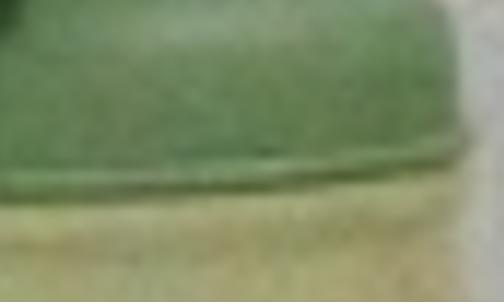

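Emit:
execute_actions(actions=[[[0,0,0,0,0,0,-0.754,0,-0.576,-0.696,-0.754,0,-0.576,-0.696,-0.754,0,-0.576,-0.696,-0.714,-0.678,-0.226,-0.168,0.4,-0.6,0.01,0.01,0.07,0,-0.015,0,1,0,-0.87,-0.7,1,0,-0.87,-0.7,1,0,-0.87,-0.7,-0.714,-0.678,-0.226,-0.168,0.4,-0.4]],[[0,0,0,0,0,0,-0.754,0,-0.576,-0.696,-0.754,0,-0.576,-0.696,-0.754,0,-0.576,-0.696,-0.714,-0.678,-0.226,-0.168,0.4,-0.6,0.01,0,0.07,0,-0.01,0,1,0,-0.87,-0.7,1,0,-0.87,-0.7,1,0,-0.87,-0.7,-0.714,-0.678,-0.226,-0.168,0.4,-0.4]],[[0,0,0,0,0,0,-0.754,0,-0.576,-0.696,-0.754,0,-0.576,-0.696,-0.754,0,-0.576,-0.696,-0.714,-0.678,-0.226,-0.168,0.4,-0.6,0,0,0.07,0,0,0,1,0,-0.87,-0.7,1,0,-0.87,-0.7,1,0,-0.87,-0.7,-0.714,-0.678,-0.226,-0.168,0.4,-0.4]],[[0,0,0,0,0,0,-0.754,0,-0.576,-0.696,-0.754,0,-0.576,-0.696,-0.754,0,-0.576,-0.696,-0.714,-0.678,-0.226,-0.168,0.4,-0.6,-0.07,-0.023,-0.01,0,0,0,1,0,-0.87,-0.7,1,0,-0.87,-0.7,1,0,-0.87,-0.7,-0.714,-0.678,-0.226,-0.168,0.4,-0.4]],[[0,0,0,0,0,0,-0.754,0,-0.576,-0.696,-0.754,0,-0.576,-0.696,-0.754,0,-0.576,-0.696,-0.714,-0.678,-0.226,-0.168,0.4,-0.6,0,0,-0.07,0,0,0,1,0,-0.87,-0.7,1,0,-0.87,-0.7,1,0,-0.87,-0.7,-0.714,-0.678,-0.226,-0.168,0.4,-0.4]],[[0,0,0,0,0,0,-0.754,0,-0.576,-0.696,-0.754,0,-0.576,-0.696,-0.754,0,-0.576,-0.696,-0.714,-0.678,-0.226,-0.168,0.4,-0.6,0,0,-0.06,0,0.01,0,1,0,-0.87,-0.7,1,0,-0.87,-0.7,1,0,-0.87,-0.7,-0.714,-0.678,-0.226,-0.168,0.4,-0.4]],[[0,0,0,0,0,0,-0.754,0,-0.576,-0.696,-0.754,0,-0.576,-0.696,-0.754,0,-0.576,-0.696,-0.714,-0.678,-0.226,-0.168,0.4,-0.6,0,0,-0.07,0,0.015,0,1,0,-0.87,-0.7,1,0,-0.87,-0.7,1,0,-0.87,-0.7,-0.714,-0.678,-0.226,-0.168,0.4,-0.4]]], cameras=["cam_low"])

Emit:
zoom_image(camera="cam_low", region=[578, 210, 634, 256])

Scene clock: 150.90 s.
left_arm: end_effector_position=(+0.3668, -0.0569, +0.3302) hand_goal=(-0.754, +0.000, -0.576, -0.696, -0.754, +0.000, -0.576, -0.696, -0.754, +0.000, -0.576, -0.696, -0.714, -0.678, -0.226, -0.168) hand_measured=(-0.754, +0.000, -0.576, -0.696, -0.754, +0.000, -0.576, -0.696, -0.754, +0.000, -0.576, -0.696, -0.714, -0.678, -0.222, -0.168) hand_current_ma=(+0, +0, +0, +0, +0, +0, +0, +0, +0, +0, +0, +0, +0, +0, +3, +0) hand_state=(goal, goal, goal, goal, goal, goal, goal, goal, goal, goal, goal, goal, goal, goal, goal, goal) hand_current_limit=0.40 hand_speed=-0.60 end_effector_quat_wxyz=(+0.103, +0.417, +0.903, -0.004) | right_arm: end_effector_position=(+0.4623, +0.1147, +0.1031) hand_goal=(+1.000, +0.000, -0.870, -0.700, +1.000, +0.000, -0.870, -0.700, +1.000, +0.000, -0.870, -0.700, -0.714, -0.678, -0.226, -0.168) hand_measured=(+0.992, +0.000, -0.870, -0.698, +0.994, +0.000, -0.870, -0.698, +0.992, +0.000, -0.870, -0.698, -0.716, -0.678, -0.222, -0.168) hand_current_ma=(-9, +0, +0, +1, -5, +0, +0, +1, -8, +0, +0, +1, -1, +0, +3, +0) hand_state=(goal, goal, goal, goal, goal, goal, goal, goal, goal, goal, goal, goal, goal, goal, goal, goal) hand_current_limit=0.40 hand_speed=-0.40 end_effector_quat_wxyz=(+0.059, +0.705, +0.701, +0.089)
Joint positions: left_arm=[-0.377 1.115 1.298 -1.548 0.019 -1.085] | right_arm=[0.366 1.384 0.873 -0.847 0.036 0.367]
Joint torques (N m): left_arm=[-2.08 -4.66 12.07 0.12 -0.01 0.01] | right_arm=[0.56 -0.44 4.21 2.24 0.02 0.08]
Heat: left arm: hottest elbow 44 °C; right arm: hottest elbow 38 °C.
Hand target: left_arm +0.3763, -0.0586, +0.3497; +0.121, +0.416, +0.901, -0.001 | right_arm +0.4503, +0.1101, +0.0303; +0.034, +0.707, +0.706, +0.034
Off the commanded pose: left_arm 0.022 m, 2 deg | right_arm 0.074 m, 7 deg.
Step readings (end_effector_position of left_arm | right_arm):
0: (+0.3668, -0.0569, +0.3302) | (+0.4874, +0.1272, +0.1047)
1: (+0.3668, -0.0569, +0.3302) | (+0.4874, +0.1272, +0.1047)
2: (+0.3668, -0.0569, +0.3302) | (+0.4874, +0.1272, +0.1047)
4: (+0.3668, -0.0569, +0.3302) | (+0.4874, +0.1272, +0.1047)
8: (+0.3668, -0.0569, +0.3302) | (+0.4874, +0.1271, +0.1050)
15: (+0.3668, -0.0569, +0.3302) | (+0.4870, +0.1270, +0.1048)
16: (+0.3668, -0.0569, +0.3302) | (+0.4876, +0.1272, +0.1055)
17: (+0.3668, -0.0569, +0.3302) | (+0.4872, +0.1271, +0.1057)
19: (+0.3668, -0.0569, +0.3302) | (+0.4864, +0.1261, +0.1061)
23: (+0.3668, -0.0569, +0.3302) | (+0.4812, +0.1235, +0.1035)
30: (+0.3668, -0.0569, +0.3302) | (+0.4789, +0.1223, +0.1028)
31: (+0.3668, -0.0569, +0.3302) | (+0.4786, +0.1222, +0.1026)
32: (+0.3668, -0.0569, +0.3302) | (+0.4774, +0.1217, +0.1028)
34: (+0.3668, -0.0569, +0.3302) | (+0.4712, +0.1192, +0.1011)
38: (+0.3668, -0.0569, +0.3302) | (+0.4652, +0.1169, +0.1058)
45: (+0.3668, -0.0569, +0.3302) | (+0.4690, +0.1184, +0.1203)
46: (+0.3668, -0.0569, +0.3302) | (+0.4687, +0.1183, +0.1202)
47: (+0.3668, -0.0569, +0.3302) | (+0.4687, +0.1183, +0.1216)
49: (+0.3668, -0.0569, +0.3302) | (+0.4661, +0.1173, +0.1252)
53: (+0.3668, -0.0569, +0.3302) | (+0.4528, +0.1120, +0.1368)
60: (+0.3668, -0.0569, +0.3302) | (+0.4495, +0.1100, +0.1453)
61: (+0.3668, -0.0569, +0.3302) | (+0.4490, +0.1097, +0.1446)
62: (+0.3668, -0.0569, +0.3302) | (+0.4485, +0.1096, +0.1426)
64: (+0.3668, -0.0569, +0.3302) | (+0.4478, +0.1093, +0.1365)
68: (+0.3668, -0.0569, +0.3302) | (+0.4410, +0.1066, +0.1115)
75: (+0.3668, -0.0569, +0.3302) | (+0.4418, +0.1069, +0.1014)
76: (+0.3668, -0.0569, +0.3302) | (+0.4415, +0.1068, +0.1002)
77: (+0.3668, -0.0569, +0.3302) | (+0.4429, +0.1073, +0.1009)
79: (+0.3668, -0.0569, +0.3302) | (+0.4458, +0.1085, +0.1006)
83: (+0.3668, -0.0569, +0.3302) | (+0.4506, +0.1107, +0.1017)
90: (+0.3668, -0.0569, +0.3302) | (+0.4521, +0.1115, +0.1018)
91: (+0.3668, -0.0569, +0.3302) | (+0.4521, +0.1115, +0.1018)
92: (+0.3668, -0.0569, +0.3302) | (+0.4527, +0.1116, +0.1012)
94: (+0.3668, -0.0569, +0.3302) | (+0.4553, +0.1124, +0.1015)
98: (+0.3668, -0.0569, +0.3302) | (+0.4601, +0.1139, +0.1025)
105: (+0.3668, -0.0569, +0.3302) | (+0.4620, +0.1146, +0.1029)
Images, in order (width x height): cam_low 896x504.

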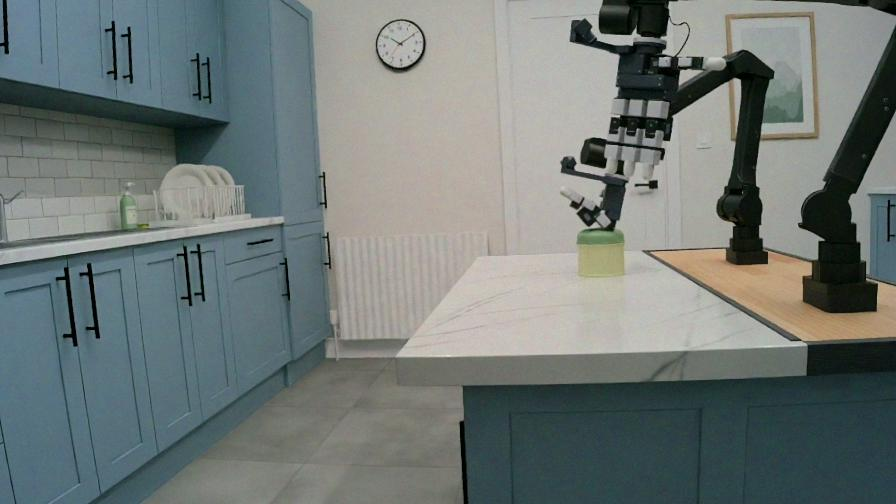

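Scaled by 9.000 from the camera's 896x504 image, which has a finer 1280x720 frame.

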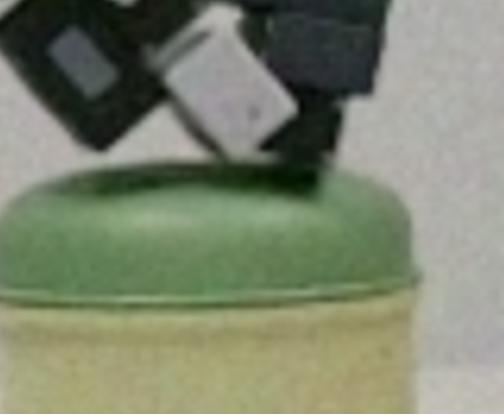

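Emit:
execute_actions(actions=[[[0,0,0,0,0,0,-0.754,0,-0.576,-0.696,-0.754,0,-0.576,-0.696,-0.754,0,-0.576,-0.696,-0.714,-0.678,-0.226,-0.168,0.4,-0.6,0.01,0.005,0.07,0,-0.015,0,1,0,-0.87,-0.7,1,0,-0.87,-0.7,1,0,-0.87,-0.7,-0.714,-0.678,-0.226,-0.168,0.4,-0.4]],[[0,0,0,0,0,0,-0.754,0,-0.576,-0.696,-0.754,0,-0.576,-0.696,-0.754,0,-0.576,-0.696,-0.714,-0.678,-0.226,-0.168,0.4,-0.6,0.015,0,0.07,0,-0.01,0,1,0,-0.87,-0.7,1,0,-0.87,-0.7,1,0,-0.87,-0.7,-0.714,-0.678,-0.226,-0.168,0.4,-0.4]],[[0,0,0,0,0,0,-0.754,0,-0.576,-0.696,-0.754,0,-0.576,-0.696,-0.754,0,-0.576,-0.696,-0.714,-0.678,-0.226,-0.168,0.4,-0.6,0,0,0.08,0,0,0,1,0,-0.87,-0.7,1,0,-0.87,-0.7,1,0,-0.87,-0.7,-0.714,-0.678,-0.226,-0.168,0.4,-0.4]],[[0,0,0,0,0,0,-0.754,0,-0.576,-0.696,-0.754,0,-0.576,-0.696,-0.754,0,-0.576,-0.696,-0.714,-0.678,-0.226,-0.168,0.4,-0.6,0,0,0.13,0,0,0,1,0,-0.87,-0.7,1,0,-0.87,-0.7,1,0,-0.87,-0.7,-0.714,-0.678,-0.226,-0.168,0.4,-0.4]],[[0,0,0,0,0,0,-0.754,0,-0.576,-0.696,-0.754,0,-0.576,-0.696,-0.754,0,-0.576,-0.696,-0.714,-0.678,-0.226,-0.168,0.4,-0.6,-0.15,0,0,0,0,0,1,0,-0.87,-0.7,1,0,-0.87,-0.7,1,0,-0.87,-0.7,-0.714,-0.678,-0.226,-0.168,0.4,-0.4]]], cameras=["cam_low","cam_high"])

Emit:
zoom_image(camera="cam_low", region=[574, 220, 630, 280])

Emit:
zoom_image(camera="cam_high", region=[360, 180, 440, 260])

Scene clock: 173.07 s.
left_arm: end_effector_position=(+0.3668, -0.0569, +0.3302) hand_goal=(-0.754, +0.000, -0.576, -0.696, -0.754, +0.000, -0.576, -0.696, -0.754, +0.000, -0.576, -0.696, -0.714, -0.678, -0.226, -0.168) hand_measured=(-0.754, +0.000, -0.576, -0.696, -0.754, +0.000, -0.576, -0.696, -0.754, +0.000, -0.576, -0.696, -0.714, -0.678, -0.222, -0.168) hand_current_ma=(+0, +0, +0, +0, +0, +0, +0, +0, +0, +0, +0, +0, +0, +0, +3, +0) hand_state=(goal, goal, goal, goal, goal, goal, goal, goal, goal, goal, goal, goal, goal, goal, goal, goal) hand_current_limit=0.40 hand_speed=-0.60 end_effector_quat_wxyz=(+0.103, +0.417, +0.903, -0.004) | right_arm: end_effector_position=(+0.3754, +0.1144, +0.2374) hand_goal=(+1.000, +0.000, -0.870, -0.700, +1.000, +0.000, -0.870, -0.700, +1.000, +0.000, -0.870, -0.700, -0.714, -0.678, -0.226, -0.168) hand_measured=(+0.992, +0.000, -0.870, -0.698, +0.992, +0.000, -0.870, -0.698, +0.992, +0.000, -0.870, -0.698, -0.716, -0.678, -0.222, -0.168) hand_current_ma=(-9, +0, +0, +1, -8, +0, +0, +1, -9, +0, +0, +1, +0, +0, +3, +0) hand_state=(goal, goal, goal, goal, goal, goal, goal, goal, goal, goal, goal, goal, goal, goal, goal, goal) hand_current_limit=0.40 hand_speed=-0.40 end_effector_quat_wxyz=(+0.057, +0.702, +0.707, +0.062)
Joint positions: left_arm=[-0.377 1.115 1.298 -1.548 0.019 -1.085] | right_arm=[0.478 1.079 1.003 -1.341 0.071 0.466]
Joint torques (N m): left_arm=[-2.02 -4.72 12.04 0.12 -0.01 0.01] | right_arm=[1.44 -4.78 9.73 0.69 0.51 0.15]
Heat: left arm: hottest elbow 44 °C; right arm: hottest elbow 37 °C.
Hand target: left_arm +0.3763, -0.0586, +0.3497; +0.121, +0.416, +0.901, -0.001 | right_arm +0.3753, +0.1131, +0.2403; +0.062, +0.705, +0.704, +0.061
Off the commanded pose: left_arm 0.022 m, 2 deg | right_arm 0.003 m, 1 deg.
Step readings (end_effector_position of left_arm | right_arm):
0: (+0.3668, -0.0569, +0.3302) | (+0.4623, +0.1147, +0.1031)
1: (+0.3668, -0.0569, +0.3302) | (+0.4623, +0.1147, +0.1031)
2: (+0.3668, -0.0569, +0.3302) | (+0.4623, +0.1147, +0.1031)
4: (+0.3668, -0.0569, +0.3302) | (+0.4625, +0.1153, +0.1037)
8: (+0.3668, -0.0569, +0.3302) | (+0.4626, +0.1150, +0.1040)
15: (+0.3668, -0.0569, +0.3302) | (+0.4622, +0.1153, +0.1039)
16: (+0.3668, -0.0569, +0.3302) | (+0.4622, +0.1153, +0.1039)
17: (+0.3668, -0.0569, +0.3302) | (+0.4622, +0.1150, +0.1047)
19: (+0.3668, -0.0569, +0.3302) | (+0.4584, +0.1138, +0.1028)
23: (+0.3668, -0.0569, +0.3302) | (+0.4532, +0.1125, +0.1016)
30: (+0.3668, -0.0569, +0.3302) | (+0.4511, +0.1116, +0.1013)
31: (+0.3668, -0.0569, +0.3302) | (+0.4508, +0.1115, +0.1011)
32: (+0.3668, -0.0569, +0.3302) | (+0.4493, +0.1109, +0.1012)
34: (+0.3668, -0.0569, +0.3302) | (+0.4435, +0.1086, +0.1016)
38: (+0.3668, -0.0569, +0.3302) | (+0.4382, +0.1065, +0.1106)
45: (+0.3668, -0.0569, +0.3302) | (+0.4428, +0.1084, +0.1282)
46: (+0.3668, -0.0569, +0.3302) | (+0.4436, +0.1087, +0.1294)
47: (+0.3668, -0.0569, +0.3302) | (+0.4415, +0.1078, +0.1299)
49: (+0.3668, -0.0569, +0.3302) | (+0.4370, +0.1058, +0.1376)
53: (+0.3668, -0.0569, +0.3302) | (+0.4406, +0.1072, +0.1752)
60: (+0.3668, -0.0569, +0.3302) | (+0.4500, +0.1109, +0.2172)
61: (+0.3668, -0.0569, +0.3302) | (+0.4497, +0.1108, +0.2171)
62: (+0.3668, -0.0569, +0.3302) | (+0.4481, +0.1102, +0.2165)
64: (+0.3668, -0.0569, +0.3302) | (+0.4376, +0.1072, +0.2160)
68: (+0.3668, -0.0569, +0.3302) | (+0.3969, +0.1088, +0.2187)
75: (+0.3668, -0.0569, +0.3302) | (+0.3770, +0.1174, +0.2392)
Images, in order (width x height): cam_high 896x504, cam_low 896x504.

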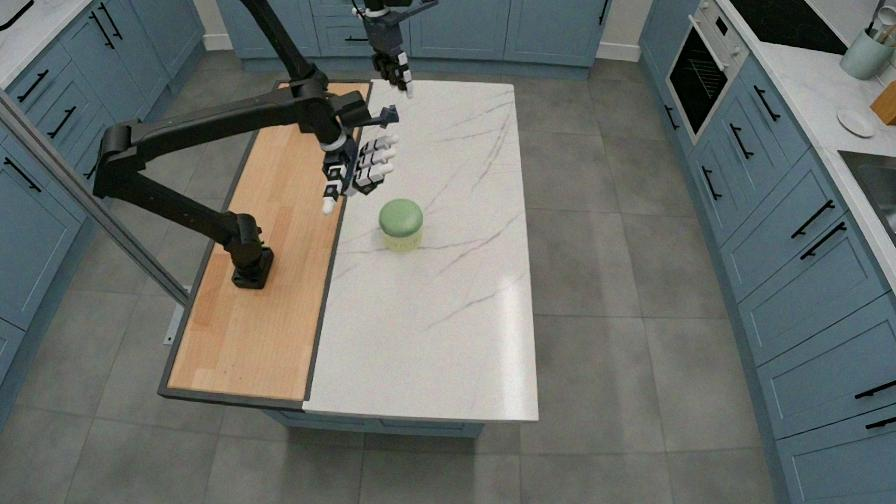

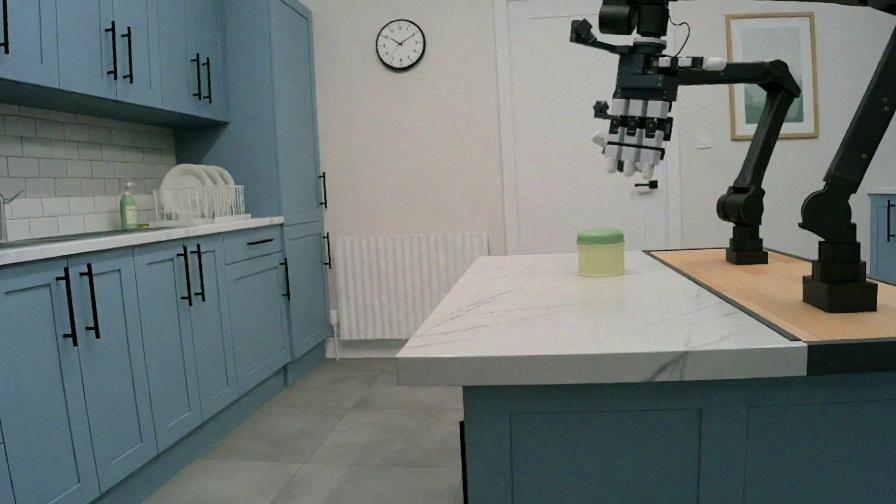

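Scaled by 8.400 from the camera's 896x504 image, which has a finer 1280x720 frame.

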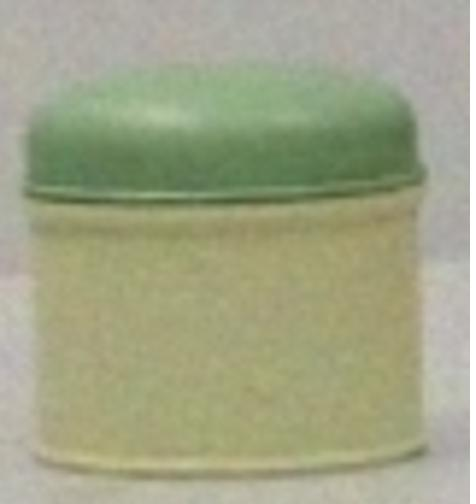

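Scaled by 6.300 from the camera's 896x504 image, which has a finer 1280x720 frame.

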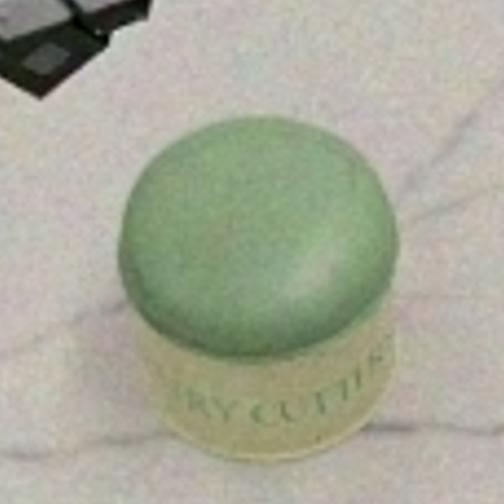

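Emit:
zoom_image(camera="cam_low", region=[575, 232, 605, 250])

Emit:
zoom_image(camera="cam_low", region=[598, 232, 628, 250])

Scaled by 16.800 from the camera's 896x504 image, which has a finer 1280x720 frame.

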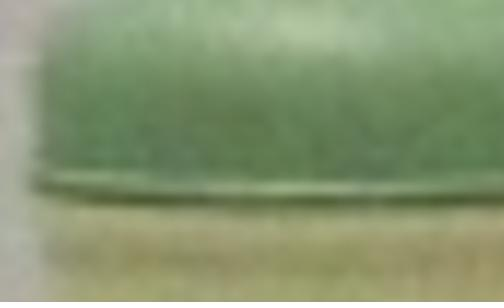

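Scaled by 16.800 from the camera's 896x504 image, which has a finer 1280x720 frame.

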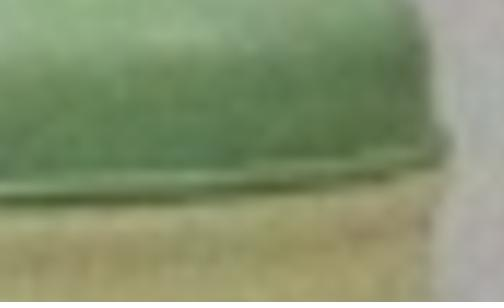

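Emit:
execute_actions(actions=[[[0,0,0,0,0,0,-0.754,0,-0.576,-0.696,-0.754,0,-0.576,-0.696,-0.754,0,-0.576,-0.696,-0.714,-0.678,-0.226,-0.168,0.4,-0.6,0.181,0,-0.02,0,0,0,1,0,-0.87,-0.7,1,0,-0.87,-0.7,1,0,-0.87,-0.7,-0.714,-0.678,-0.226,-0.168,0.4,-0.4]],[[0,0,0,0,0,0,-0.754,0,-0.576,-0.696,-0.754,0,-0.576,-0.696,-0.754,0,-0.576,-0.696,-0.714,-0.678,-0.226,-0.168,0.4,-0.6,0,0,-0.12,0,0,0,1,0,-0.87,-0.7,1,0,-0.87,-0.7,1,0,-0.87,-0.7,-0.714,-0.678,-0.226,-0.168,0.4,-0.4]],[[0,0,0,0,0,0,-0.754,0,-0.576,-0.696,-0.754,0,-0.576,-0.696,-0.754,0,-0.576,-0.696,-0.714,-0.678,-0.226,-0.168,0.4,-0.6,0,0,-0.11,0,0,0,1,0,-0.87,-0.7,1,0,-0.87,-0.7,1,0,-0.87,-0.7,-0.714,-0.678,-0.226,-0.168,0.4,-0.4]],[[0,0,0,0,0,0,-0.754,0,-0.576,-0.696,-0.754,0,-0.576,-0.696,-0.754,0,-0.576,-0.696,-0.714,-0.678,-0.226,-0.168,0.4,-0.6,0,0,-0.06,0,0.01,0,1,0,-0.87,-0.7,1,0,-0.87,-0.7,1,0,-0.87,-0.7,-0.714,-0.678,-0.226,-0.168,0.4,-0.4]],[[0,0,0,0,0,0,-0.754,0,-0.576,-0.696,-0.754,0,-0.576,-0.696,-0.754,0,-0.576,-0.696,-0.714,-0.678,-0.226,-0.168,0.4,-0.6,0,0,-0.06,0,0.015,0,1,0,-0.87,-0.7,1,0,-0.87,-0.7,1,0,-0.87,-0.7,-0.714,-0.678,-0.226,-0.168,0.4,-0.4]]], cameras=["cam_low"])

Emit:
zoom_image(camera="cam_low", region=[574, 210, 630, 256])

Scene clock: 211.77 s.
left_arm: end_effector_position=(+0.3668, -0.0569, +0.3302) hand_goal=(-0.754, +0.000, -0.576, -0.696, -0.754, +0.000, -0.576, -0.696, -0.754, +0.000, -0.576, -0.696, -0.714, -0.678, -0.226, -0.168) hand_measured=(-0.754, +0.000, -0.576, -0.696, -0.754, +0.000, -0.576, -0.696, -0.754, +0.000, -0.576, -0.696, -0.714, -0.678, -0.222, -0.168) hand_current_ma=(+0, +0, +0, +0, +0, +0, +0, +0, +0, +0, +0, +0, +0, +0, +3, +0) hand_state=(goal, goal, goal, goal, goal, goal, goal, goal, goal, goal, goal, goal, goal, goal, goal, goal) hand_current_limit=0.40 hand_speed=-0.60 end_effector_quat_wxyz=(+0.103, +0.417, +0.903, -0.004) | right_arm: end_effector_position=(+0.4960, +0.1150, +0.1060) hand_goal=(+1.000, +0.000, -0.870, -0.700, +1.000, +0.000, -0.870, -0.700, +1.000, +0.000, -0.870, -0.700, -0.714, -0.678, -0.226, -0.168) hand_measured=(+0.988, +0.000, -0.872, -0.698, +0.990, +0.000, -0.872, -0.698, +0.990, +0.000, -0.872, -0.698, -0.716, -0.678, -0.222, -0.168) hand_current_ma=(-14, +0, -1, +1, -11, +0, -1, +1, -13, +0, -1, +1, -2, +0, +5, +0) hand_state=(goal, goal, goal, goal, goal, goal, goal, goal, goal, goal, goal, goal, goal, goal, goal, goal) hand_current_limit=0.40 hand_speed=-0.40 end_effector_quat_wxyz=(+0.070, +0.708, +0.697, +0.095)
Joint positions: left_arm=[-0.377 1.115 1.298 -1.548 0.019 -1.085] | right_arm=[0.345 1.457 0.946 -0.829 0.047 0.354]
Joint torques (N m): left_arm=[-1.96 -4.66 12.05 0.1 -0.02 0.01] | right_arm=[0.44 -0.21 4.11 2.28 -0.19 -0.04]
Heat: left arm: hottest elbow 45 °C; right arm: hottest elbow 39 °C.
Hand target: left_arm +0.3763, -0.0586, +0.3497; +0.121, +0.416, +0.901, -0.001 | right_arm +0.4839, +0.1131, +0.0183; +0.034, +0.707, +0.706, +0.034
Off the commanded pose: left_arm 0.022 m, 2 deg | right_arm 0.089 m, 8 deg.
Step readings (end_effector_position of left_arm | right_arm):
0: (+0.3668, -0.0569, +0.3302) | (+0.3754, +0.1144, +0.2374)
1: (+0.3668, -0.0569, +0.3302) | (+0.3754, +0.1144, +0.2374)
2: (+0.3668, -0.0569, +0.3302) | (+0.3768, +0.1139, +0.2359)
4: (+0.3668, -0.0569, +0.3302) | (+0.3885, +0.1113, +0.2282)
8: (+0.3668, -0.0569, +0.3302) | (+0.4302, +0.0995, +0.1994)
15: (+0.3668, -0.0569, +0.3302) | (+0.4517, +0.0958, +0.1759)
16: (+0.3668, -0.0569, +0.3302) | (+0.4530, +0.0967, +0.1786)
17: (+0.3668, -0.0569, +0.3302) | (+0.4560, +0.0985, +0.1797)
19: (+0.3668, -0.0569, +0.3302) | (+0.4665, +0.1024, +0.1815)
23: (+0.3668, -0.0569, +0.3302) | (+0.4771, +0.1077, +0.1721)
30: (+0.3668, -0.0569, +0.3302) | (+0.4742, +0.1068, +0.1456)
31: (+0.3668, -0.0569, +0.3302) | (+0.4749, +0.1070, +0.1459)
32: (+0.3668, -0.0569, +0.3302) | (+0.4761, +0.1075, +0.1447)
34: (+0.3668, -0.0569, +0.3302) | (+0.4793, +0.1087, +0.1373)
38: (+0.3668, -0.0569, +0.3302) | (+0.4738, +0.1069, +0.1041)
45: (+0.3668, -0.0569, +0.3302) | (+0.4806, +0.1075, +0.1036)
46: (+0.3668, -0.0569, +0.3302) | (+0.4809, +0.1076, +0.1038)
47: (+0.3668, -0.0569, +0.3302) | (+0.4809, +0.1079, +0.1034)
49: (+0.3668, -0.0569, +0.3302) | (+0.4832, +0.1090, +0.1034)
53: (+0.3668, -0.0569, +0.3302) | (+0.4880, +0.1111, +0.1053)
60: (+0.3668, -0.0569, +0.3302) | (+0.4902, +0.1122, +0.1057)
61: (+0.3668, -0.0569, +0.3302) | (+0.4902, +0.1122, +0.1057)
62: (+0.3668, -0.0569, +0.3302) | (+0.4905, +0.1123, +0.1052)
64: (+0.3668, -0.0569, +0.3302) | (+0.4918, +0.1129, +0.1052)
68: (+0.3668, -0.0569, +0.3302) | (+0.4942, +0.1141, +0.1057)
75: (+0.3668, -0.0569, +0.3302) | (+0.4957, +0.1149, +0.1065)
Images, in order (width x height): cam_low 896x504.

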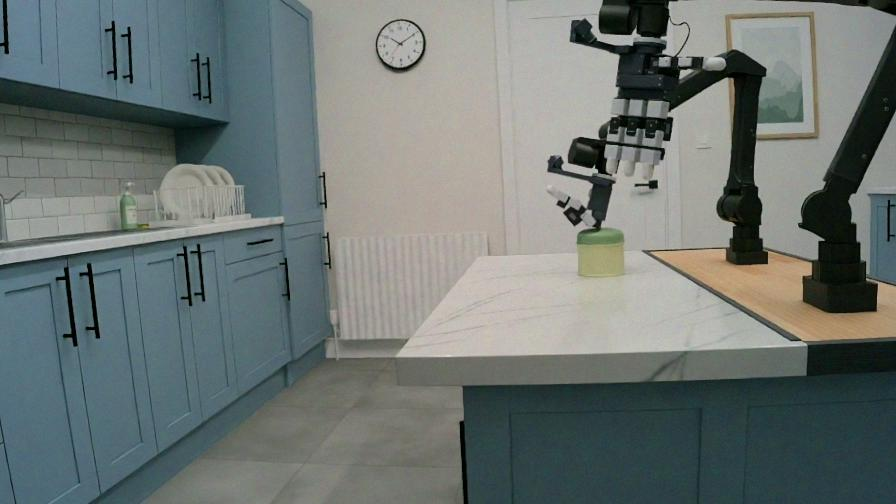

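Scaled by 9.000 from the camera's 896x504 image, which has a finer 1280x720 frame.

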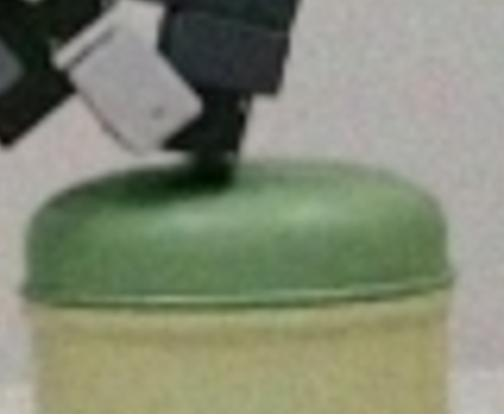

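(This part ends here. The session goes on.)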